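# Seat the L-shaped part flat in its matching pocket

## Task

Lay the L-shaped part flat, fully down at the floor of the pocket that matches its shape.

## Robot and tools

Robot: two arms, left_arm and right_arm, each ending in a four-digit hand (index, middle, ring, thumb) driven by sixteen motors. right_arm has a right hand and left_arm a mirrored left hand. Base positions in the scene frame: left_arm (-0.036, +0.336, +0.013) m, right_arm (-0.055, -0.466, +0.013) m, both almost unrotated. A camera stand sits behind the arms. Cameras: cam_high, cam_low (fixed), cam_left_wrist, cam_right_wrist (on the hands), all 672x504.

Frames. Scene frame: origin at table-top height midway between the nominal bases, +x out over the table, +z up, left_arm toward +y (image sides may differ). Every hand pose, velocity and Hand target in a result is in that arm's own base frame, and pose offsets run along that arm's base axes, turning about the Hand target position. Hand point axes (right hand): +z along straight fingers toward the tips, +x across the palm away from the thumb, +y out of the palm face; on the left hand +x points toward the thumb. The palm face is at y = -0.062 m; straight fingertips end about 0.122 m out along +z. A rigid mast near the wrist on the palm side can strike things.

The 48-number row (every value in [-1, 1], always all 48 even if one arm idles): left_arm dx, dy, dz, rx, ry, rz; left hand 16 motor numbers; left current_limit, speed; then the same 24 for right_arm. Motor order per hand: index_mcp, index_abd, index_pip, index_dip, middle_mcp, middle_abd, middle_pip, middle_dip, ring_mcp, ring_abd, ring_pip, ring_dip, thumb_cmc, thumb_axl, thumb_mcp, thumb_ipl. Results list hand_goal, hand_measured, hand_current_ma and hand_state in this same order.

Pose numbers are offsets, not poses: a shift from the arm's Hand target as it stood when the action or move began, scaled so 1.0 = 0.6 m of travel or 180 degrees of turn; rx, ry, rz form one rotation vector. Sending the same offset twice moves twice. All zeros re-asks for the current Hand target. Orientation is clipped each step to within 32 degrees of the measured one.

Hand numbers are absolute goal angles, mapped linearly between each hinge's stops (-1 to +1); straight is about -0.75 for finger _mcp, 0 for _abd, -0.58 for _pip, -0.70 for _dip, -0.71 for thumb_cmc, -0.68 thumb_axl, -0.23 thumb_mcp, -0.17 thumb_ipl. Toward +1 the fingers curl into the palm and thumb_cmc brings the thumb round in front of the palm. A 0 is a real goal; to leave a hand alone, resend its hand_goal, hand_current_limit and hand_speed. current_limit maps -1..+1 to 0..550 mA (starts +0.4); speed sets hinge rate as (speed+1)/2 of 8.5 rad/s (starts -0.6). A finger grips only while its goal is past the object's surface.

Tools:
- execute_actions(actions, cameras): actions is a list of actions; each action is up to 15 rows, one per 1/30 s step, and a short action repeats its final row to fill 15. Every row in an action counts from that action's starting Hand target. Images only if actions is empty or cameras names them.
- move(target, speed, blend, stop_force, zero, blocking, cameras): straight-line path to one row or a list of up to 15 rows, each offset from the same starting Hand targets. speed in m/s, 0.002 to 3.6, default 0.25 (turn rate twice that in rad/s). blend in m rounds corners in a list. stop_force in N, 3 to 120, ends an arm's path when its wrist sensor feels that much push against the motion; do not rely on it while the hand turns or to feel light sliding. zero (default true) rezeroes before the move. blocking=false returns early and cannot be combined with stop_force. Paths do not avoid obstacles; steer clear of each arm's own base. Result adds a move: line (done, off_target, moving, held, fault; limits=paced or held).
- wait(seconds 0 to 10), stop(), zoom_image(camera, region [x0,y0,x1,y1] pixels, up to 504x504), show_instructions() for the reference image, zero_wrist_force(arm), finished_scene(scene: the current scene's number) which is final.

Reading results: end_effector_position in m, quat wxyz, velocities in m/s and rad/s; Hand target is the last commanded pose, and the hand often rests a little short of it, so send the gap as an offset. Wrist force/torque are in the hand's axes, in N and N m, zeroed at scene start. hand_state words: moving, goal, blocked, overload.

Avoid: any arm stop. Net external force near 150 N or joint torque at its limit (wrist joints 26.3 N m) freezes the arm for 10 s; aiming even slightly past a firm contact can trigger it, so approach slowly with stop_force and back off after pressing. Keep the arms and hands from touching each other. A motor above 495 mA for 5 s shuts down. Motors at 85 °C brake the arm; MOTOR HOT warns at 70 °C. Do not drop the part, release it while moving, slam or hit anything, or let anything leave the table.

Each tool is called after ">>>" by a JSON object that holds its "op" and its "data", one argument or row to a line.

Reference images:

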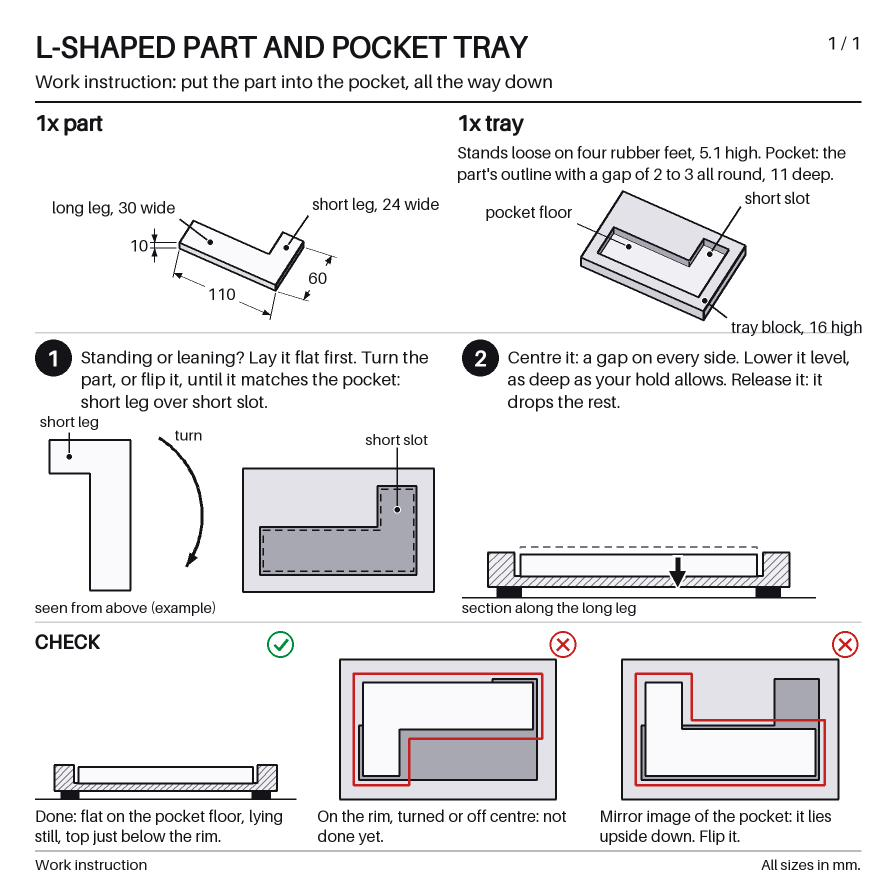

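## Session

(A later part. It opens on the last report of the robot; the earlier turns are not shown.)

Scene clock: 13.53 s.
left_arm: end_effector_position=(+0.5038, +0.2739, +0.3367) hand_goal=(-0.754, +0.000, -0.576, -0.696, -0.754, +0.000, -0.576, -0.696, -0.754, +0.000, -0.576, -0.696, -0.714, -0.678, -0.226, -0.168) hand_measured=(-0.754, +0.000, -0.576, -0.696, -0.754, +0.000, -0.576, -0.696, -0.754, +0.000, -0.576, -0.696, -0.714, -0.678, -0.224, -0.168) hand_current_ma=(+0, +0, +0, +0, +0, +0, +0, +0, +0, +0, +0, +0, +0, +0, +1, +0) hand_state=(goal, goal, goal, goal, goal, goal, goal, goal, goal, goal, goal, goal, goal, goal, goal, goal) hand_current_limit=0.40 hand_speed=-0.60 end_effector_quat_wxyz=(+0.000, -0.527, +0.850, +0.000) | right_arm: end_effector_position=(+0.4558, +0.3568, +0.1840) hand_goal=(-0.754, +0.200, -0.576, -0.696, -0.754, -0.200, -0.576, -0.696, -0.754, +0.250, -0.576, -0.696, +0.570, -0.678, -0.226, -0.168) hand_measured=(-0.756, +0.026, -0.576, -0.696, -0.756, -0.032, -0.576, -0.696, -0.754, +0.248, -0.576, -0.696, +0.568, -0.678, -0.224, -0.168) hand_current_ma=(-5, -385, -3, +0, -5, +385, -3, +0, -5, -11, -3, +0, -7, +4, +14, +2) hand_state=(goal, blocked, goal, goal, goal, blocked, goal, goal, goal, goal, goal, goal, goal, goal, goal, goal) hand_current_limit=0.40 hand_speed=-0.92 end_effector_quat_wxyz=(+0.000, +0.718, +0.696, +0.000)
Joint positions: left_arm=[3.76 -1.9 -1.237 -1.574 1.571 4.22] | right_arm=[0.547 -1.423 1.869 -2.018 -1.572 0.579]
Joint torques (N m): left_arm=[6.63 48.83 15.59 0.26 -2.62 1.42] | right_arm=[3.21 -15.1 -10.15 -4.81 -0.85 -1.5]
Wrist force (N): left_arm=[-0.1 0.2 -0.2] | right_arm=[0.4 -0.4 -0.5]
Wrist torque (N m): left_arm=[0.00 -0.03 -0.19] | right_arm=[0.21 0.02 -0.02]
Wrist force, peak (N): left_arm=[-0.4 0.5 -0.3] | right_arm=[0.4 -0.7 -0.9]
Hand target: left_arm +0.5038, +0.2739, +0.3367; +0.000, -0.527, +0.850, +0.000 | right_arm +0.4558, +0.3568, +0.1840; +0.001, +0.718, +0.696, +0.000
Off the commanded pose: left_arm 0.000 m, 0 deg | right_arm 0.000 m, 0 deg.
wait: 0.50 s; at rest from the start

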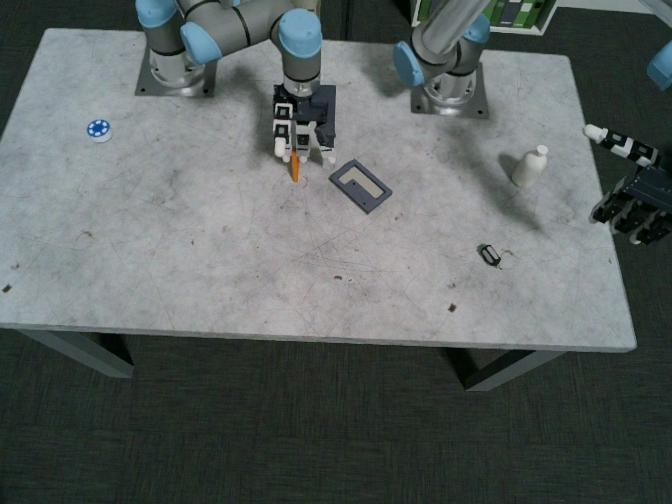

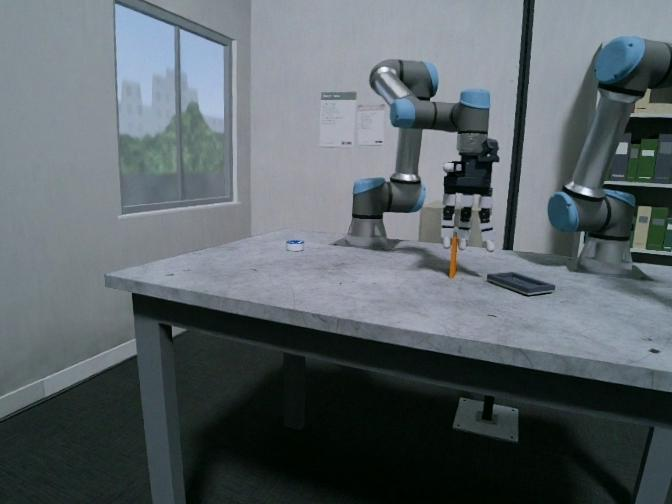

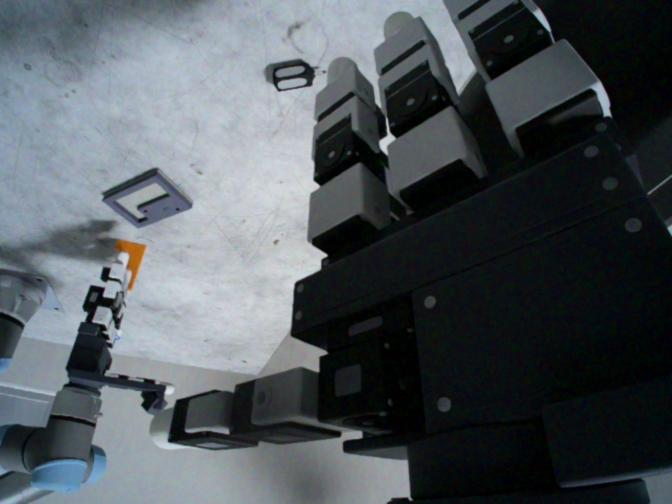

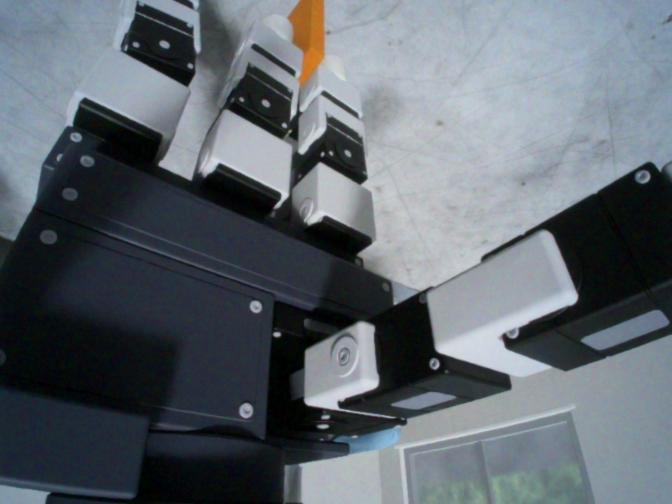

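>>> {"op": "move", "data": {
  "target": [
    [0, 0, 0, 0, 0, 0, -0.754, 0, -0.576, -0.696, -0.754, 0, -0.576, -0.696, -0.754, 0, -0.576, -0.696, -0.714, -0.678, -0.226, -0.168, 0.4, -0.6, 0, 0, 0, 0, 0, 0, -0.754, -0.05, -0.576, -0.696, -0.754, 0.05, -0.576, -0.696, -0.754, 0.25, -0.576, -0.696, 0.571, -0.678, -0.226, -0.168, 0.4, -0.93],
    [0, 0, 0, 0, 0, 0, -0.754, 0, -0.576, -0.696, -0.754, 0, -0.576, -0.696, -0.754, 0, -0.576, -0.696, -0.714, -0.678, -0.226, -0.168, 0.4, -0.6, 0, 0, 0.0175, 0, 0, 0, -0.754, -0.05, -0.576, -0.696, -0.754, 0.05, -0.576, -0.696, -0.754, 0.25, -0.576, -0.696, 0.571, -0.678, -0.226, -0.168, 0.4, -0.93]
  ],
  "speed": 0.05
}}

>>> {"op": "move", "data": {
  "target": [
    [0, 0, 0, 0, 0, 0, -0.754, 0, -0.576, -0.696, -0.754, 0, -0.576, -0.696, -0.754, 0, -0.576, -0.696, -0.714, -0.678, -0.226, -0.168, 0.4, -0.6, 0, 0, 0, 0, 0, 0, -0.754, 0.2, -0.576, -0.696, -0.754, -0.2, -0.576, -0.696, -0.754, 0.25, -0.576, -0.696, 0.571, -0.678, -0.226, -0.168, 0.4, -0.93]
  ],
  "speed": 0.1,
  "cameras": ["all"]
}}

>>> {"op": "zoom_image", "data": {
  "camera": "cam_high",
  "region": [270, 140, 320, 190]
}}

>>> {"op": "zoom_image", "data": {
  "camera": "cam_right_wrist",
  "region": [200, 0, 450, 180]
}}

>>> {"op": "zoom_image", "data": {
  "camera": "cam_left_wrist",
  "region": [60, 150, 220, 350]
}}

Scene clock: 16.53 s.
left_arm: end_effector_position=(+0.5038, +0.2739, +0.3367) hand_goal=(-0.754, +0.000, -0.576, -0.696, -0.754, +0.000, -0.576, -0.696, -0.754, +0.000, -0.576, -0.696, -0.714, -0.678, -0.226, -0.168) hand_measured=(-0.754, +0.000, -0.576, -0.696, -0.754, +0.000, -0.576, -0.696, -0.754, +0.000, -0.576, -0.696, -0.714, -0.678, -0.224, -0.168) hand_current_ma=(+0, +0, +0, +0, +0, +0, +0, +0, +0, +0, +0, +0, +0, +0, +1, +0) hand_state=(goal, goal, goal, goal, goal, goal, goal, goal, goal, goal, goal, goal, goal, goal, goal, goal) hand_current_limit=0.40 hand_speed=-0.60 end_effector_quat_wxyz=(+0.000, -0.527, +0.850, +0.000) | right_arm: end_effector_position=(+0.4558, +0.3568, +0.1944) hand_goal=(-0.754, -0.050, -0.576, -0.696, -0.754, +0.050, -0.576, -0.696, -0.754, +0.250, -0.576, -0.696, +0.570, -0.678, -0.226, -0.168) hand_measured=(-0.756, -0.046, -0.576, -0.696, -0.754, +0.046, -0.576, -0.696, -0.754, +0.248, -0.576, -0.696, +0.568, -0.678, -0.224, -0.168) hand_current_ma=(-5, +14, -3, +0, -5, -13, -3, +0, -4, -11, -3, +0, -7, +4, +14, +2) hand_state=(goal, goal, goal, goal, goal, goal, goal, goal, goal, goal, goal, goal, goal, goal, goal, goal) hand_current_limit=0.40 hand_speed=-0.93 end_effector_quat_wxyz=(+0.001, +0.718, +0.696, +0.000)
Joint positions: left_arm=[3.76 -1.9 -1.237 -1.574 1.571 4.22] | right_arm=[0.547 -1.434 1.853 -1.99 -1.572 0.579]
Joint torques (N m): left_arm=[7.51 48.9 15.89 0.18 -2.42 1.28] | right_arm=[3.21 -40.99 -33.62 0.22 -2.11 -1.15]
Wrist force (N): left_arm=[-0.1 0.1 -0.4] | right_arm=[0.3 -0.4 -0.7]
Wrist torque (N m): left_arm=[0.01 -0.03 -0.20] | right_arm=[0.22 0.04 -0.03]
Wrist force, peak (N): left_arm=[-0.1 0.6 -0.2] | right_arm=[0.6 -0.7 -1.0]
Hand target: left_arm +0.5038, +0.2739, +0.3367; +0.000, -0.527, +0.850, +0.000 | right_arm +0.4558, +0.3568, +0.1945; +0.001, +0.718, +0.696, +0.000
Off the commanded pose: left_arm 0.000 m, 0 deg | right_arm 0.000 m, 0 deg.
move: done

Scene clock: 17.40 s.
left_arm: end_effector_position=(+0.5038, +0.2739, +0.3367) hand_goal=(-0.754, +0.000, -0.576, -0.696, -0.754, +0.000, -0.576, -0.696, -0.754, +0.000, -0.576, -0.696, -0.714, -0.678, -0.226, -0.168) hand_measured=(-0.754, +0.000, -0.576, -0.696, -0.754, +0.000, -0.576, -0.696, -0.754, +0.000, -0.576, -0.696, -0.714, -0.678, -0.224, -0.168) hand_current_ma=(+0, +0, +0, +0, +0, +0, +0, +0, +0, +0, +0, +0, +0, +0, +1, +0) hand_state=(goal, goal, goal, goal, goal, goal, goal, goal, goal, goal, goal, goal, goal, goal, goal, goal) hand_current_limit=0.40 hand_speed=-0.60 end_effector_quat_wxyz=(+0.000, -0.527, +0.850, +0.000) | right_arm: end_effector_position=(+0.4558, +0.3568, +0.1945) hand_goal=(-0.754, +0.200, -0.576, -0.696, -0.754, -0.200, -0.576, -0.696, -0.754, +0.250, -0.576, -0.696, +0.570, -0.678, -0.226, -0.168) hand_measured=(-0.754, +0.080, -0.576, -0.696, -0.754, -0.086, -0.576, -0.696, -0.754, +0.248, -0.576, -0.696, +0.568, -0.678, -0.224, -0.168) hand_current_ma=(-4, -385, -3, +0, -5, +385, -3, +0, -4, -11, -3, +0, -7, +4, +14, +2) hand_state=(goal, blocked, goal, goal, goal, blocked, goal, goal, goal, goal, goal, goal, goal, goal, goal, goal) hand_current_limit=0.40 hand_speed=-0.93 end_effector_quat_wxyz=(+0.001, +0.718, +0.696, +0.000)
Joint positions: left_arm=[3.76 -1.9 -1.237 -1.574 1.571 4.22] | right_arm=[0.547 -1.434 1.853 -1.99 -1.572 0.579]
Joint torques (N m): left_arm=[6.69 48.42 16.2 0.36 -2.81 1.29] | right_arm=[1.97 -41.61 -33.35 -0.2 -1.45 -1.19]
Wrist force (N): left_arm=[-0.5 0.1 -0.2] | right_arm=[0.4 -0.6 -0.6]
Wrist torque (N m): left_arm=[0.00 0.02 -0.23] | right_arm=[0.18 0.02 -0.03]
Wrist force, peak (N): left_arm=[-0.5 0.3 -0.4] | right_arm=[0.5 -0.4 -0.9]
Hand target: left_arm +0.5038, +0.2739, +0.3367; +0.000, -0.527, +0.850, +0.000 | right_arm +0.4558, +0.3568, +0.1945; +0.001, +0.718, +0.696, +0.000
Off the commanded pose: left_arm 0.000 m, 0 deg | right_arm 0.000 m, 0 deg.
move: done

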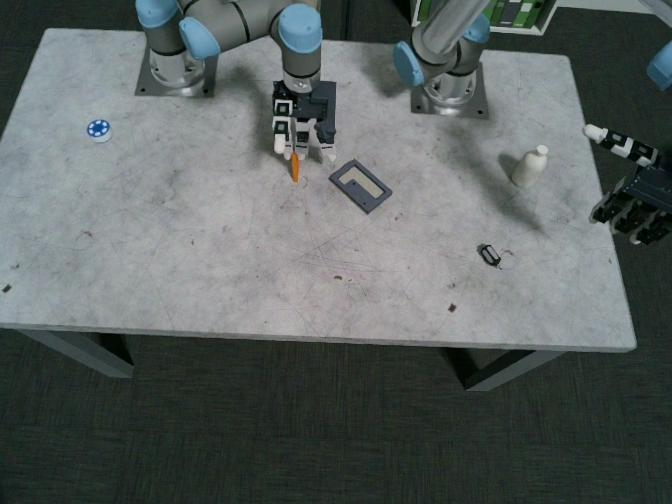

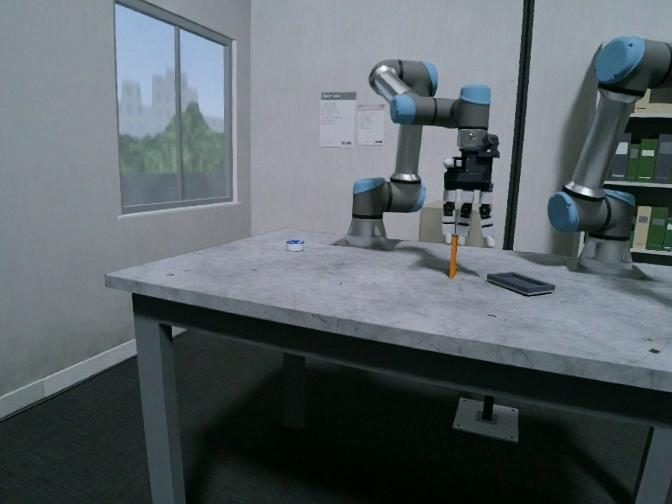

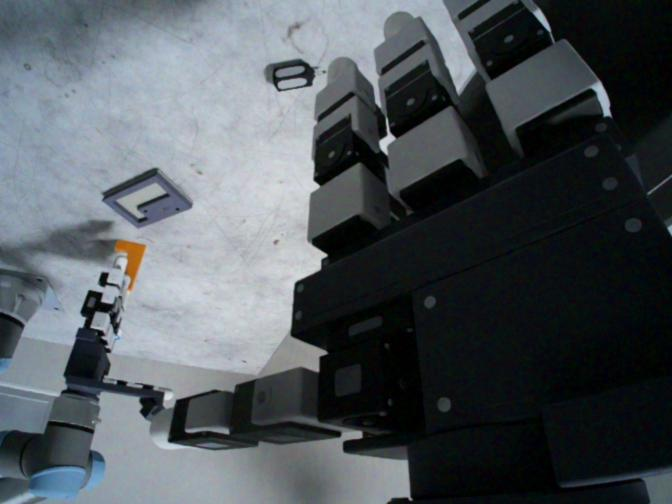

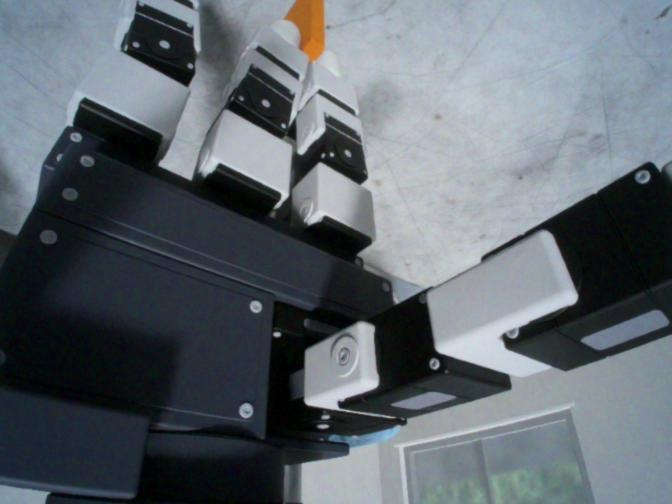

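Scaled by 10.080 from the camera's 672x504 image, which has a finer 960x720 frame.

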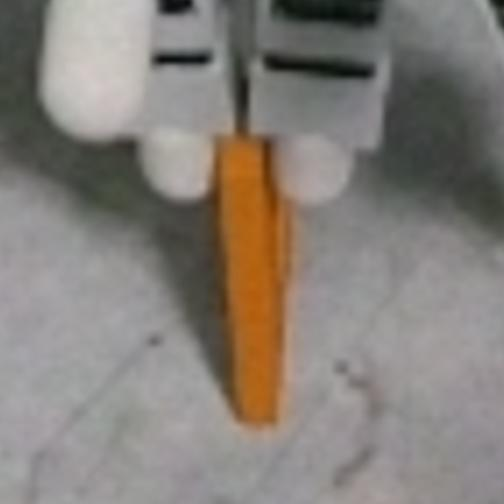

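Scaled by 2.016 from the camera's 672x504 image, which has a finer 960x720 frame.

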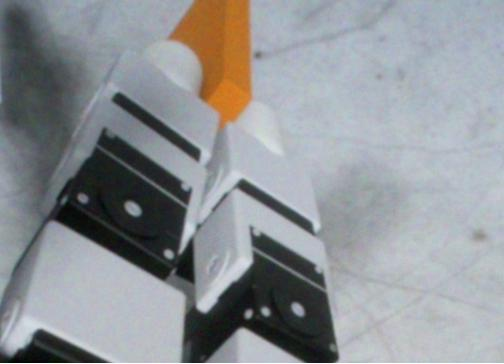

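Scaled by 2.520 from the camera's 672x504 image, which has a finer 960x720 frame.

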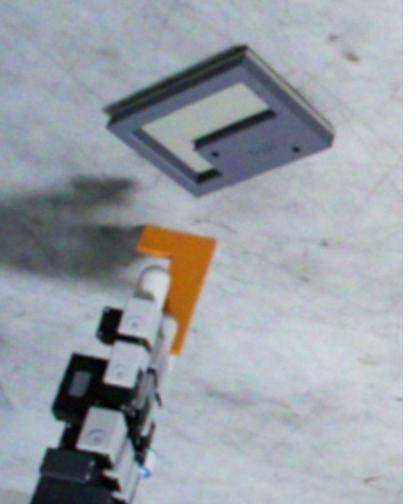

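>>> {"op": "move", "data": {
  "target": [
    [0, 0, 0, 0, 0, 0, -0.754, 0, -0.576, -0.696, -0.754, 0, -0.576, -0.696, -0.754, 0, -0.576, -0.696, -0.714, -0.678, -0.226, -0.168, 0.4, -0.6, 0, 0, 0.1333, 0, 0, 0, -0.754, 0.2, -0.576, -0.696, -0.754, -0.2, -0.576, -0.696, -0.754, 0.25, -0.576, -0.696, 0.571, -0.678, -0.226, -0.168, 0.4, -0.93],
    [0, 0, 0, 0, 0, 0, -0.754, 0, -0.576, -0.696, -0.754, 0, -0.576, -0.696, -0.754, 0, -0.576, -0.696, -0.714, -0.678, -0.226, -0.168, 0.4, -0.6, 0.0928, -0.2303, -0.0978, 0.3584, -0.2075, -0.2696, -0.754, 0.2, -0.576, -0.696, -0.754, -0.2, -0.576, -0.696, -0.754, 0.25, -0.576, -0.696, 0.571, -0.678, -0.226, -0.168, 0.4, -0.93]
  ],
  "speed": 0.3,
  "blend": 0.03,
  "cameras": ["all"]
}}

>>> {"op": "zoom_image", "data": {
  "camera": "cam_low",
  "region": [340, 160, 500, 320]
}}

>>> {"op": "zoom_image", "data": {
  "camera": "cam_high",
  "region": [220, 170, 360, 310]
}}

Scene clock: 23.53 s.
left_arm: end_effector_position=(+0.5038, +0.2739, +0.3367) hand_goal=(-0.754, +0.000, -0.576, -0.696, -0.754, +0.000, -0.576, -0.696, -0.754, +0.000, -0.576, -0.696, -0.714, -0.678, -0.226, -0.168) hand_measured=(-0.754, +0.000, -0.576, -0.696, -0.754, +0.000, -0.576, -0.696, -0.754, +0.000, -0.576, -0.696, -0.714, -0.678, -0.224, -0.168) hand_current_ma=(+0, +0, +0, +0, +0, +0, +0, +0, +0, +0, +0, +0, +0, +0, +1, +0) hand_state=(goal, goal, goal, goal, goal, goal, goal, goal, goal, goal, goal, goal, goal, goal, goal, goal) hand_current_limit=0.40 hand_speed=-0.60 end_effector_quat_wxyz=(+0.000, -0.527, +0.850, +0.000) | right_arm: end_effector_position=(+0.5115, +0.2186, +0.1359) hand_goal=(-0.754, +0.200, -0.576, -0.696, -0.754, -0.200, -0.576, -0.696, -0.754, +0.250, -0.576, -0.696, +0.570, -0.678, -0.226, -0.168) hand_measured=(-0.754, +0.080, -0.576, -0.696, -0.754, -0.088, -0.576, -0.696, -0.754, +0.248, -0.576, -0.696, +0.564, -0.678, -0.224, -0.168) hand_current_ma=(-3, -385, -3, +0, -4, +385, -3, +0, -4, -11, -3, +0, -28, +4, +15, +2) hand_state=(goal, blocked, goal, goal, goal, blocked, goal, goal, goal, goal, goal, goal, goal, goal, goal, goal) hand_current_limit=0.40 hand_speed=-0.93 end_effector_quat_wxyz=(-0.160, +0.779, +0.222, +0.565)
Joint positions: left_arm=[3.76 -1.9 -1.237 -1.574 1.571 4.22] | right_arm=[0.155 -1.014 2.448 -4.234 -1.194 1.439]
Joint torques (N m): left_arm=[7.98 48.79 16.24 0.22 -2.38 1.32] | right_arm=[9.86 -17.2 -17.24 -4.67 -1.99 1.45]
Wrist force (N): left_arm=[-0.1 0.1 -0.2] | right_arm=[-0.5 -1.1 0.1]
Wrist torque (N m): left_arm=[-0.01 -0.03 -0.19] | right_arm=[0.05 0.20 -0.26]
Wrist force, peak (N): left_arm=[-0.2 0.5 -0.6] | right_arm=[0.4 -0.4 -2.0]
Hand target: left_arm +0.5038, +0.2739, +0.3367; +0.000, -0.527, +0.850, +0.000 | right_arm +0.5115, +0.2186, +0.1359; -0.160, +0.779, +0.222, +0.565
Off the commanded pose: left_arm 0.000 m, 0 deg | right_arm 0.000 m, 0 deg.
move: done

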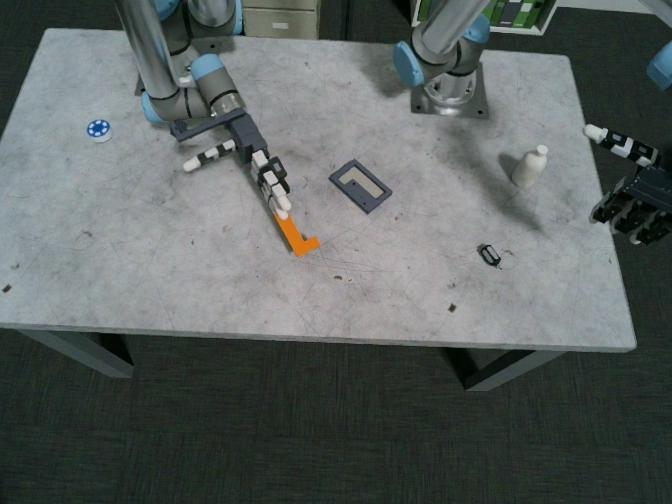

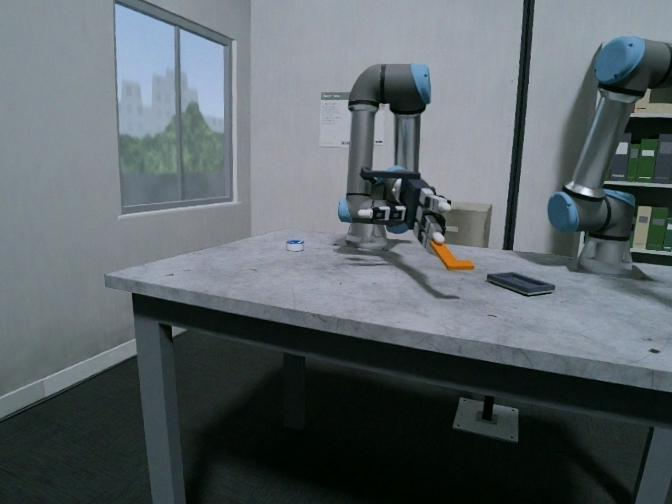

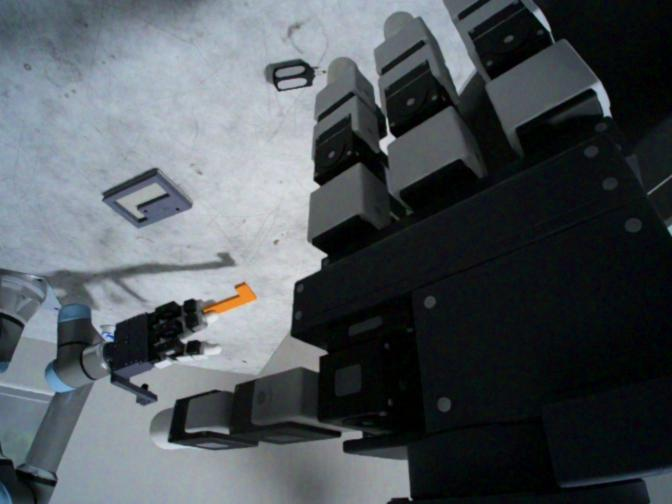

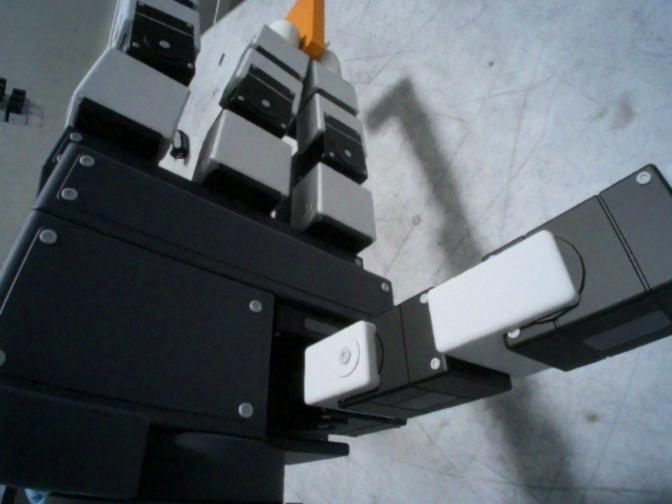

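Scaled by 3.150 from the camera's 672x504 image, which has a finer 960x720 frame.

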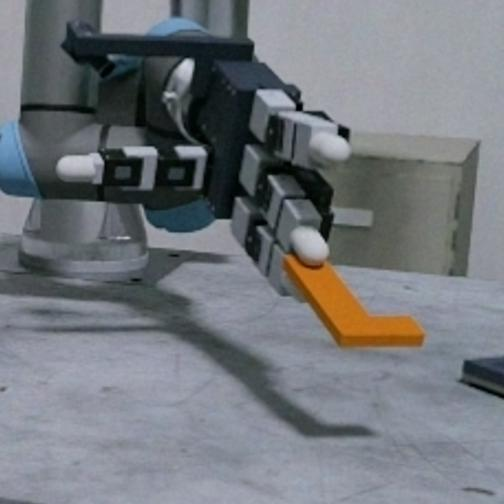

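Scaled by 3.600 from the camera's 672x504 image, which has a finer 960x720 frame.

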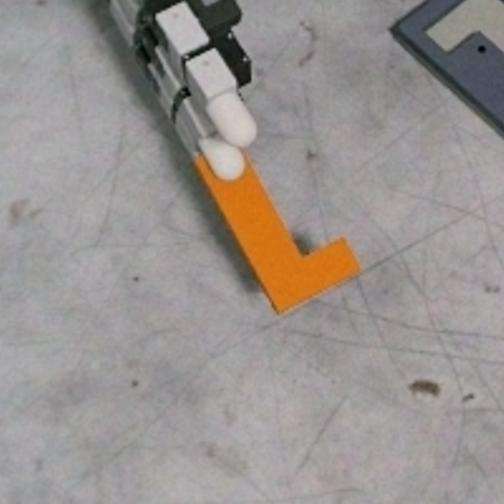

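>>> {"op": "move", "data": {
  "target": [
    [0, 0, 0, 0, 0, 0, -0.754, 0, -0.576, -0.696, -0.754, 0, -0.576, -0.696, -0.754, 0, -0.576, -0.696, -0.714, -0.678, -0.226, -0.168, 0.4, -0.6, 0, 0, -0.115, 0, 0, 0, -0.754, 0.2, -0.576, -0.696, -0.754, -0.2, -0.576, -0.696, -0.754, 0.25, -0.576, -0.696, 0.571, -0.678, -0.226, -0.168, 0.4, -0.93]
  ],
  "speed": 0.15
}}

>>> {"op": "move", "data": {
  "target": [
    [0, 0, 0, 0, 0, 0, -0.754, 0, -0.576, -0.696, -0.754, 0, -0.576, -0.696, -0.754, 0, -0.576, -0.696, -0.714, -0.678, -0.226, -0.168, 0.4, -0.6, 0, 0, -0.03, 0, 0, 0, -0.754, 0.2, -0.576, -0.696, -0.754, -0.2, -0.576, -0.696, -0.754, 0.25, -0.576, -0.696, 0.571, -0.678, -0.226, -0.168, 0.4, -0.93]
  ],
  "speed": 0.012,
  "stop_force": 3,
  "cameras": ["cam_high", "cam_low", "cam_left_wrist"]
}}

>>> {"op": "zoom_image", "data": {
  "camera": "cam_low",
  "region": [360, 180, 500, 320]
}}

>>> {"op": "zoom_image", "data": {
  "camera": "cam_high",
  "region": [220, 170, 360, 310]
}}

Scene clock: 25.13 s.
left_arm: end_effector_position=(+0.5038, +0.2739, +0.3367) hand_goal=(-0.754, +0.000, -0.576, -0.696, -0.754, +0.000, -0.576, -0.696, -0.754, +0.000, -0.576, -0.696, -0.714, -0.678, -0.226, -0.168) hand_measured=(-0.754, +0.000, -0.576, -0.696, -0.754, +0.000, -0.576, -0.696, -0.754, +0.000, -0.576, -0.696, -0.714, -0.678, -0.224, -0.168) hand_current_ma=(+0, +0, +0, +0, +0, +0, +0, +0, +0, +0, +0, +0, +0, +0, +1, +0) hand_state=(goal, goal, goal, goal, goal, goal, goal, goal, goal, goal, goal, goal, goal, goal, goal, goal) hand_current_limit=0.40 hand_speed=-0.60 end_effector_quat_wxyz=(+0.000, -0.527, +0.850, +0.000) | right_arm: end_effector_position=(+0.5115, +0.2186, +0.0670) hand_goal=(-0.754, +0.200, -0.576, -0.696, -0.754, -0.200, -0.576, -0.696, -0.754, +0.250, -0.576, -0.696, +0.570, -0.678, -0.226, -0.168) hand_measured=(-0.754, +0.080, -0.576, -0.696, -0.754, -0.088, -0.576, -0.696, -0.754, +0.248, -0.576, -0.696, +0.564, -0.678, -0.224, -0.168) hand_current_ma=(-3, -385, -3, +0, -4, +385, -3, +0, -4, -11, -3, +0, -29, +4, +15, +2) hand_state=(goal, blocked, goal, goal, goal, blocked, goal, goal, goal, goal, goal, goal, goal, goal, goal, goal) hand_current_limit=0.40 hand_speed=-0.93 end_effector_quat_wxyz=(-0.160, +0.779, +0.222, +0.565) end_effector_velocity=(+0.000, +0.000, -0.002) end_effector_angular_velocity=(+0.000, +0.001, +0.000)
Joint positions: left_arm=[3.76 -1.9 -1.237 -1.574 1.571 4.22] | right_arm=[0.155 -0.766 2.408 -4.443 -1.194 1.439]
Joint velocities: left_arm=[within noise] | right_arm=[0 0.005 -0.001 -0.003 0 0]
Joint torques (N m): left_arm=[8.35 50.06 16.95 0.21 -2.77 1.19] | right_arm=[7.02 -21.29 -12.55 -4.63 -0.37 1.66]
Wrist force (N): left_arm=[-0.2 0.3 -0.2] | right_arm=[-0.3 -1.0 -0.1]
Wrist torque (N m): left_arm=[0.01 -0.02 -0.21] | right_arm=[0.10 0.20 -0.23]
Wrist force, peak (N): left_arm=[-0.2 0.4 -0.6] | right_arm=[-1.4 -0.9 0.4]
Hand target: left_arm +0.5038, +0.2739, +0.3367; +0.000, -0.527, +0.850, +0.000 | right_arm +0.5115, +0.2186, +0.0669; -0.160, +0.779, +0.222, +0.565
Off the commanded pose: left_arm 0.000 m, 0 deg | right_arm 0.000 m, 0 deg.
move: done

Scene clock: 27.00 s.
left_arm: end_effector_position=(+0.5038, +0.2739, +0.3367) hand_goal=(-0.754, +0.000, -0.576, -0.696, -0.754, +0.000, -0.576, -0.696, -0.754, +0.000, -0.576, -0.696, -0.714, -0.678, -0.226, -0.168) hand_measured=(-0.754, +0.000, -0.576, -0.696, -0.754, +0.000, -0.576, -0.696, -0.754, +0.000, -0.576, -0.696, -0.714, -0.678, -0.224, -0.168) hand_current_ma=(+0, +0, +0, +0, +0, +0, +0, +0, +0, +0, +0, +0, +0, +0, +1, +0) hand_state=(goal, goal, goal, goal, goal, goal, goal, goal, goal, goal, goal, goal, goal, goal, goal, goal) hand_current_limit=0.40 hand_speed=-0.60 end_effector_quat_wxyz=(+0.000, -0.527, +0.850, +0.000) | right_arm: end_effector_position=(+0.5115, +0.2186, +0.0509) hand_goal=(-0.754, +0.200, -0.576, -0.696, -0.754, -0.200, -0.576, -0.696, -0.754, +0.250, -0.576, -0.696, +0.570, -0.678, -0.226, -0.168) hand_measured=(-0.754, +0.080, -0.576, -0.696, -0.754, -0.088, -0.576, -0.696, -0.754, +0.248, -0.576, -0.696, +0.564, -0.678, -0.224, -0.168) hand_current_ma=(-3, -385, -3, +0, -3, +385, -3, +0, -4, -11, -3, +0, -32, +4, +15, +2) hand_state=(goal, blocked, goal, goal, goal, blocked, goal, goal, goal, goal, goal, goal, goal, goal, goal, goal) hand_current_limit=0.40 hand_speed=-0.93 end_effector_quat_wxyz=(-0.160, +0.779, +0.222, +0.564)
Joint positions: left_arm=[3.76 -1.9 -1.237 -1.574 1.571 4.22] | right_arm=[0.156 -0.711 2.394 -4.483 -1.194 1.439]
Joint torques (N m): left_arm=[7.39 48.88 16.98 0.37 -2.56 1.14] | right_arm=[0.47 -33.06 -0.7 -2.66 0.09 -0.21]
Wrist force (N): left_arm=[-0.1 0.3 -0.3] | right_arm=[0.3 -1.1 0.1]
Wrist torque (N m): left_arm=[0.03 -0.03 -0.20] | right_arm=[0.05 0.30 -0.18]
Wrist force, peak (N): left_arm=[-0.1 0.6 -0.4] | right_arm=[1.2 -0.7 0.2]
Hand target: left_arm +0.5038, +0.2739, +0.3367; +0.000, -0.527, +0.850, +0.000 | right_arm +0.5115, +0.2186, +0.0509; -0.160, +0.779, +0.222, +0.564 (not the last commanded pose)
Off the commanded pose: left_arm 0.000 m, 0 deg | right_arm 0.002 m, 0 deg.
FORCE FAULT: contact force on the right arm reached its limit, and that arm stopped. The contact can be on any part of that arm, not only on its tool. That arm's remaining commands of this call were not run. That arm is still stopped at the end of this call. That arm stays stopped for about 10 more seconds. Until then a move that you send moves the other arm only, and its call returns only when the move has ended. Once the stop has ended, the next robot result says so. If the stop ends while you think or write, that arm runs what you send next, counted from a new Hand target: where the arm stands when the stop ends. While its stop runs, that arm, its gripper or tool too, takes no new command. Until it ends, the stop uses up actions while you think or wait. An arm that is not stopped still takes commands.
move: fault (right_arm)
Images, in order (width x height): cam_high 672x504, cam_low 672x504, cam_left_wrist 672x504.

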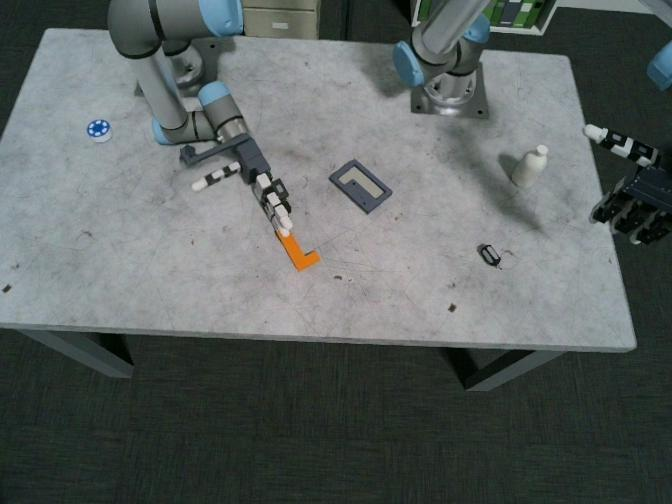

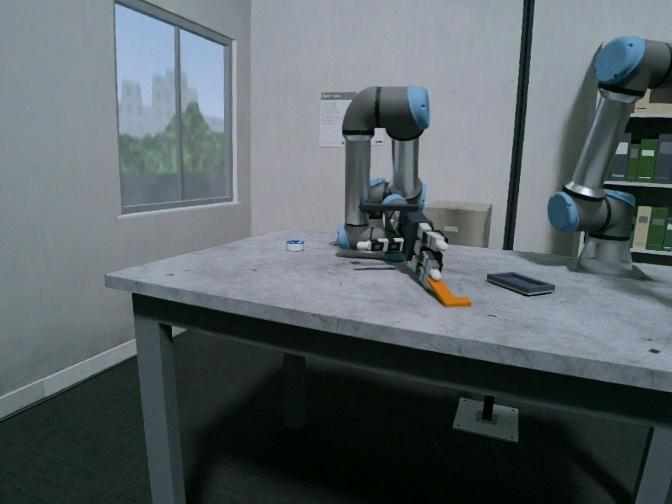

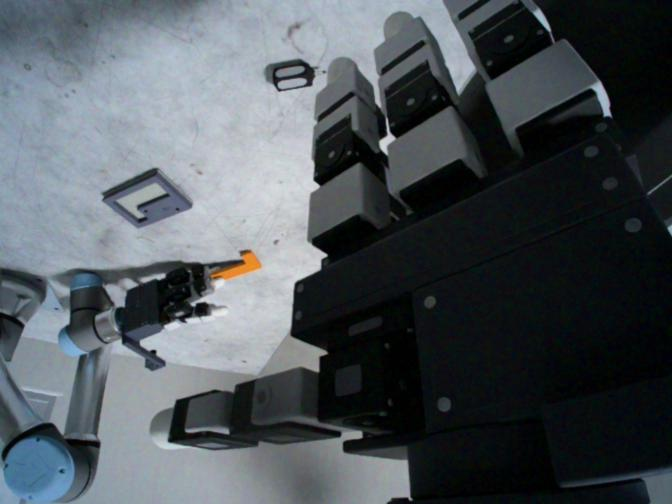

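Scaled by 3.600 from the camera's 672x504 image, which has a finer 960x720 frame.

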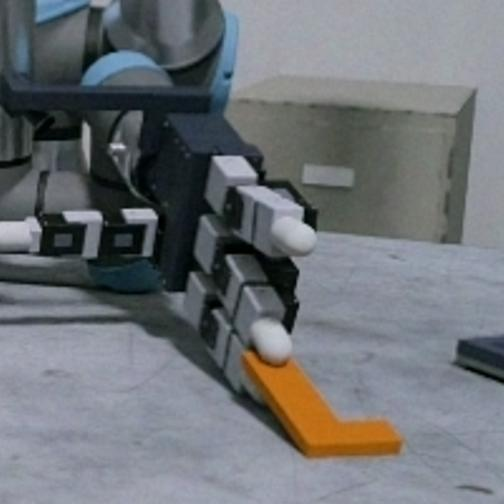

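Scaled by 3.600 from the camera's 672x504 image, which has a finer 960x720 frame.

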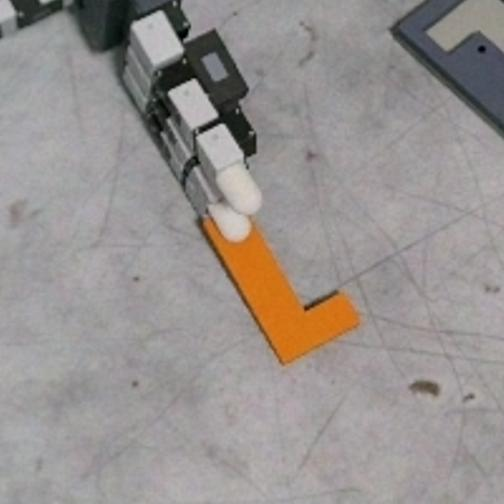

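>>> {"op": "wait", "data": {
  "seconds": 10,
  "cameras": ["cam_high", "cam_low"]
}}

>>> {"op": "zoom_image", "data": {
  "camera": "cam_low",
  "region": [330, 180, 490, 320]
}}

Scene clock: 38.23 s.
left_arm: end_effector_position=(+0.5038, +0.2739, +0.3367) hand_goal=(-0.754, +0.000, -0.576, -0.696, -0.754, +0.000, -0.576, -0.696, -0.754, +0.000, -0.576, -0.696, -0.714, -0.678, -0.226, -0.168) hand_measured=(-0.754, +0.000, -0.576, -0.696, -0.754, +0.000, -0.576, -0.696, -0.754, +0.000, -0.576, -0.696, -0.714, -0.678, -0.224, -0.168) hand_current_ma=(+0, +0, +0, +0, +0, +0, +0, +0, +0, +0, +0, +0, +0, +0, +1, +0) hand_state=(goal, goal, goal, goal, goal, goal, goal, goal, goal, goal, goal, goal, goal, goal, goal, goal) hand_current_limit=0.40 hand_speed=-0.60 end_effector_quat_wxyz=(+0.000, -0.527, +0.850, +0.000) | right_arm: end_effector_position=(+0.5115, +0.2186, +0.0509) hand_goal=(-0.754, +0.200, -0.576, -0.696, -0.754, -0.200, -0.576, -0.696, -0.754, +0.250, -0.576, -0.696, +0.570, -0.678, -0.226, -0.168) hand_measured=(-0.754, +0.080, -0.576, -0.696, -0.754, -0.088, -0.576, -0.696, -0.754, +0.248, -0.576, -0.696, +0.564, -0.678, -0.224, -0.168) hand_current_ma=(-3, -385, -3, +0, -3, +385, -3, +0, -4, -11, -3, +0, -32, +4, +15, +2) hand_state=(goal, blocked, goal, goal, goal, blocked, goal, goal, goal, goal, goal, goal, goal, goal, goal, goal) hand_current_limit=0.40 hand_speed=-0.93 end_effector_quat_wxyz=(-0.160, +0.779, +0.222, +0.564)
Joint positions: left_arm=[3.76 -1.9 -1.237 -1.574 1.571 4.22] | right_arm=[0.156 -0.711 2.394 -4.483 -1.194 1.439]
Joint torques (N m): left_arm=[8.6 48.27 15.83 0.46 -2.99 1.22] | right_arm=[0.51 -34.06 -0.75 -2.7 0.14 -0.16]
Wrist force (N): left_arm=[-0.2 0.3 -0.2] | right_arm=[0.5 -1.0 0.2]
Wrist torque (N m): left_arm=[0.02 -0.02 -0.20] | right_arm=[0.05 0.27 -0.17]
Wrist force, peak (N): left_arm=[-0.2 0.5 -0.7] | right_arm=[1.2 -1.3 -0.2]
Hand target: left_arm +0.5038, +0.2739, +0.3367; +0.000, -0.527, +0.850, +0.000 | right_arm +0.5115, +0.2186, +0.0509; -0.160, +0.779, +0.222, +0.564 (not the last commanded pose)
Off the commanded pose: left_arm 0.000 m, 0 deg | right_arm 0.002 m, 0 deg.
FORCE FAULT, CONTINUED: the right arm's stop, for the force fault that an earlier result reported, is over. The rest of the stop counts as 20 of the actions that you can send in this scene. That arm's target is now where it stood when the stop ended, not its last command. That arm accepts commands again.
wait: 10.00 s; at rest from the start
Images, in order (width x height): cam_high 672x504, cam_low 672x504.

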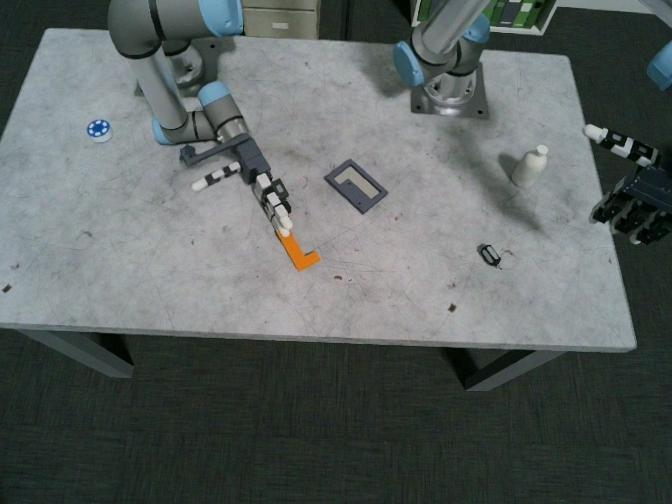

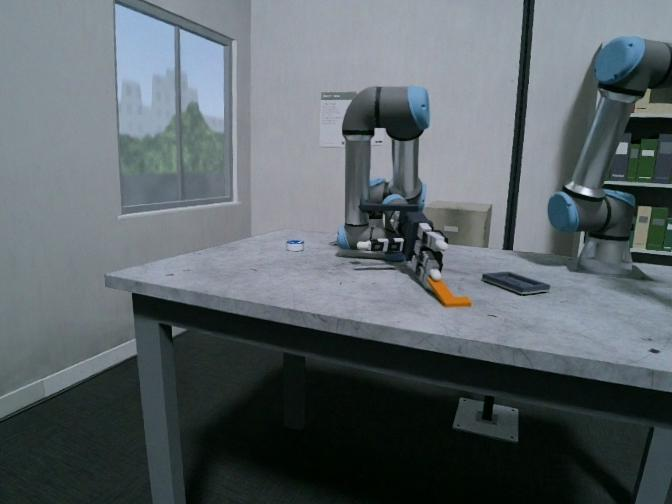

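Scaled by 3.150 from the camera's 672x504 image, which has a finer 960x720 frame.

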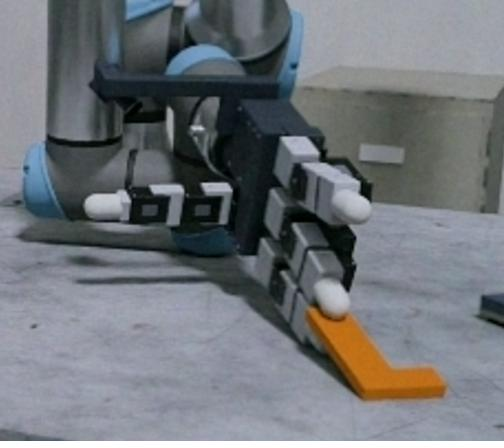

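>>> {"op": "move", "data": {
  "target": [
    [0, 0, 0, 0, 0, 0, -0.754, 0, -0.576, -0.696, -0.754, 0, -0.576, -0.696, -0.754, 0, -0.576, -0.696, -0.714, -0.678, -0.226, -0.168, 0.4, -0.6, 0, 0, 0, 0, 0, 0, -0.754, 0.08, -0.576, -0.696, -0.754, 0.1, -0.576, -0.696, -0.754, 0.25, -0.576, -0.696, 0.571, -0.678, -0.226, -0.168, 0.4, -0.93]
  ],
  "speed": 0.05
}}

>>> {"op": "move", "data": {
  "target": [
    [0, 0, 0, 0, 0, 0, -0.754, 0, -0.576, -0.696, -0.754, 0, -0.576, -0.696, -0.754, 0, -0.576, -0.696, -0.714, -0.678, -0.226, -0.168, 0.4, -0.6, 0.0142, 0.0088, 0.0245, -0.0292, 0.0473, 0, -0.754, 0.08, -0.576, -0.696, -0.754, 0.1, -0.576, -0.696, -0.754, 0.25, -0.576, -0.696, 0.571, -0.678, -0.226, -0.168, 0.4, -0.93]
  ],
  "speed": 0.1,
  "cameras": ["cam_high", "cam_low", "cam_left_wrist"]
}}

>>> {"op": "zoom_image", "data": {
  "camera": "cam_low",
  "region": [330, 180, 490, 320]
}}

>>> {"op": "zoom_image", "data": {
  "camera": "cam_high",
  "region": [220, 170, 360, 310]
}}

Scene clock: 40.80 s.
left_arm: end_effector_position=(+0.5038, +0.2739, +0.3367) hand_goal=(-0.754, +0.000, -0.576, -0.696, -0.754, +0.000, -0.576, -0.696, -0.754, +0.000, -0.576, -0.696, -0.714, -0.678, -0.226, -0.168) hand_measured=(-0.754, +0.000, -0.576, -0.696, -0.754, +0.000, -0.576, -0.696, -0.754, +0.000, -0.576, -0.696, -0.714, -0.678, -0.224, -0.168) hand_current_ma=(+0, +0, +0, +0, +0, +0, +0, +0, +0, +0, +0, +0, +0, +0, +1, +0) hand_state=(goal, goal, goal, goal, goal, goal, goal, goal, goal, goal, goal, goal, goal, goal, goal, goal) hand_current_limit=0.40 hand_speed=-0.60 end_effector_quat_wxyz=(+0.000, -0.527, +0.850, +0.000) | right_arm: end_effector_position=(+0.5115, +0.2186, +0.0509) hand_goal=(-0.754, +0.080, -0.576, -0.696, -0.754, +0.100, -0.576, -0.696, -0.754, +0.250, -0.576, -0.696, +0.570, -0.678, -0.226, -0.168) hand_measured=(-0.754, +0.068, -0.576, -0.696, -0.754, +0.088, -0.576, -0.696, -0.754, +0.248, -0.576, -0.696, +0.564, -0.678, -0.224, -0.168) hand_current_ma=(-3, -51, -3, +0, -3, -47, -3, +0, -4, -11, -3, +0, -32, +4, +15, +2) hand_state=(goal, goal, goal, goal, goal, goal, goal, goal, goal, goal, goal, goal, goal, goal, goal, goal) hand_current_limit=0.40 hand_speed=-0.93 end_effector_quat_wxyz=(-0.160, +0.779, +0.222, +0.564)
Joint positions: left_arm=[3.76 -1.9 -1.237 -1.574 1.571 4.22] | right_arm=[0.156 -0.711 2.394 -4.483 -1.194 1.439]
Joint torques (N m): left_arm=[7.25 48.02 16.31 0.26 -2.74 1.13] | right_arm=[-0.32 -34.33 0.16 -2.51 0.11 -0.15]
Wrist force (N): left_arm=[-0.2 0.3 -0.4] | right_arm=[0.1 -0.9 0.0]
Wrist torque (N m): left_arm=[0.03 -0.02 -0.20] | right_arm=[0.07 0.16 -0.20]
Wrist force, peak (N): left_arm=[-0.2 0.3 -0.6] | right_arm=[0.9 -1.2 -0.2]
Hand target: left_arm +0.5038, +0.2739, +0.3367; +0.000, -0.527, +0.850, +0.000 | right_arm +0.5115, +0.2186, +0.0509; -0.160, +0.779, +0.222, +0.564
Off the commanded pose: left_arm 0.000 m, 0 deg | right_arm 0.000 m, 0 deg.
move: done

Scene clock: 42.40 s.
left_arm: end_effector_position=(+0.5038, +0.2739, +0.3367) hand_goal=(-0.754, +0.000, -0.576, -0.696, -0.754, +0.000, -0.576, -0.696, -0.754, +0.000, -0.576, -0.696, -0.714, -0.678, -0.226, -0.168) hand_measured=(-0.754, +0.000, -0.576, -0.696, -0.754, +0.000, -0.576, -0.696, -0.754, +0.000, -0.576, -0.696, -0.714, -0.678, -0.224, -0.168) hand_current_ma=(+0, +0, +0, +0, +0, +0, +0, +0, +0, +0, +0, +0, +0, +0, +1, +0) hand_state=(goal, goal, goal, goal, goal, goal, goal, goal, goal, goal, goal, goal, goal, goal, goal, goal) hand_current_limit=0.40 hand_speed=-0.60 end_effector_quat_wxyz=(+0.000, -0.527, +0.850, +0.000) | right_arm: end_effector_position=(+0.5200, +0.2239, +0.0656) hand_goal=(-0.754, +0.080, -0.576, -0.696, -0.754, +0.100, -0.576, -0.696, -0.754, +0.250, -0.576, -0.696, +0.570, -0.678, -0.226, -0.168) hand_measured=(-0.754, +0.068, -0.576, -0.696, -0.754, +0.088, -0.576, -0.696, -0.754, +0.248, -0.576, -0.696, +0.564, -0.678, -0.224, -0.168) hand_current_ma=(-3, -51, -3, +0, -3, -45, -3, +0, -4, -11, -3, +0, -32, +4, +15, +2) hand_state=(goal, goal, goal, goal, goal, goal, goal, goal, goal, goal, goal, goal, goal, goal, goal, goal) hand_current_limit=0.40 hand_speed=-0.93 end_effector_quat_wxyz=(-0.140, +0.825, +0.235, +0.494)
Joint positions: left_arm=[3.76 -1.9 -1.237 -1.574 1.571 4.22] | right_arm=[0.189 -0.911 2.397 -4.108 -1.251 1.391]
Joint torques (N m): left_arm=[7.52 49.17 16.16 0.32 -2.47 1.1] | right_arm=[9.55 -43.69 -17.24 -0.59 -1.98 -1.86]
Wrist force (N): left_arm=[-0.1 0.3 -0.4] | right_arm=[-0.3 -0.5 0.2]
Wrist torque (N m): left_arm=[0.04 -0.04 -0.20] | right_arm=[0.18 0.20 -0.04]
Wrist force, peak (N): left_arm=[-0.3 0.4 -0.6] | right_arm=[0.2 -1.2 0.2]
Hand target: left_arm +0.5038, +0.2739, +0.3367; +0.000, -0.527, +0.850, +0.000 | right_arm +0.5200, +0.2239, +0.0656; -0.140, +0.825, +0.235, +0.494
Off the commanded pose: left_arm 0.000 m, 0 deg | right_arm 0.000 m, 0 deg.
move: done
Images, in order (width x height): cam_high 672x504, cam_low 672x504, cam_left_wrist 672x504.

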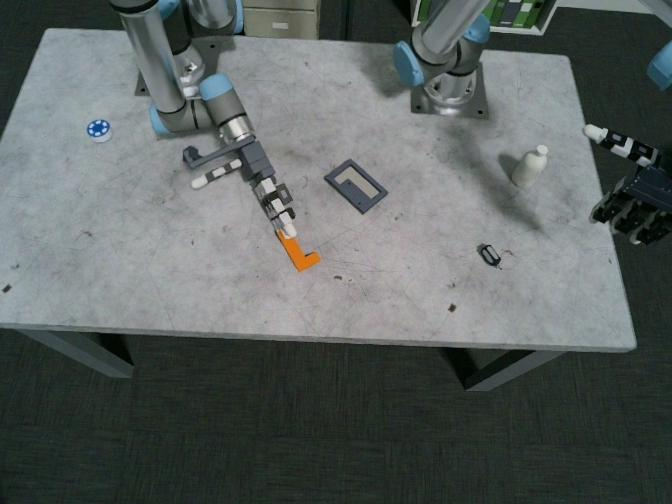

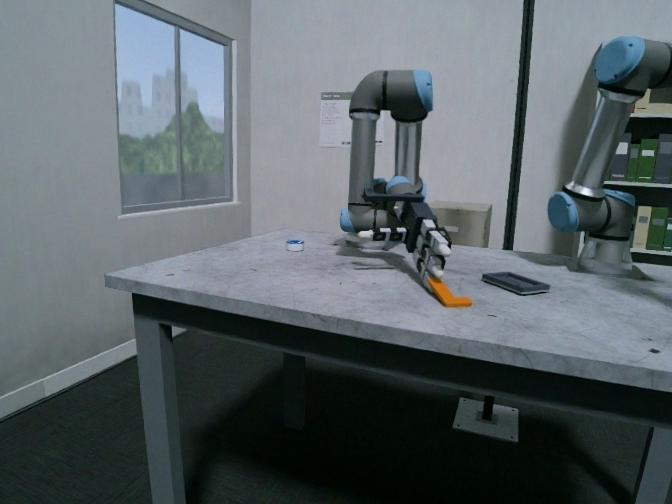

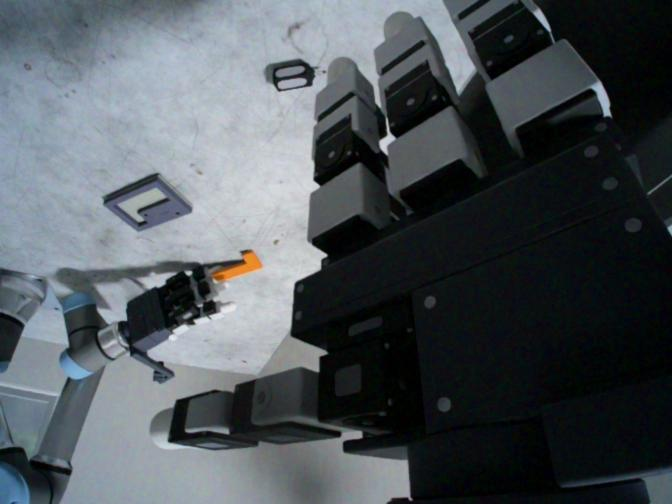

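Scaled by 3.150 from the camera's 672x504 image, which has a finer 960x720 frame.

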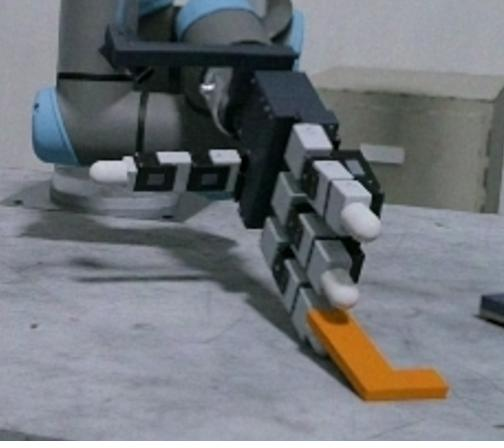

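Scaled by 3.600 from the camera's 672x504 image, which has a finer 960x720 frame.

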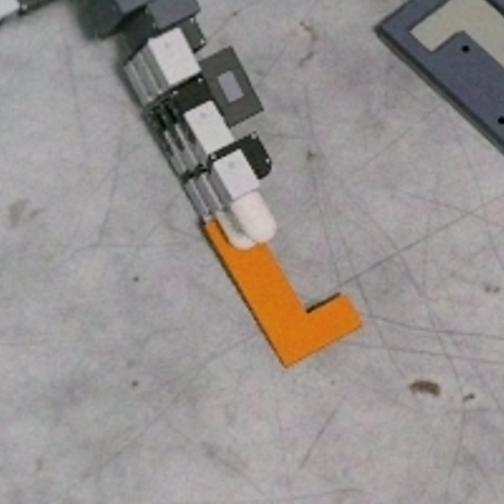

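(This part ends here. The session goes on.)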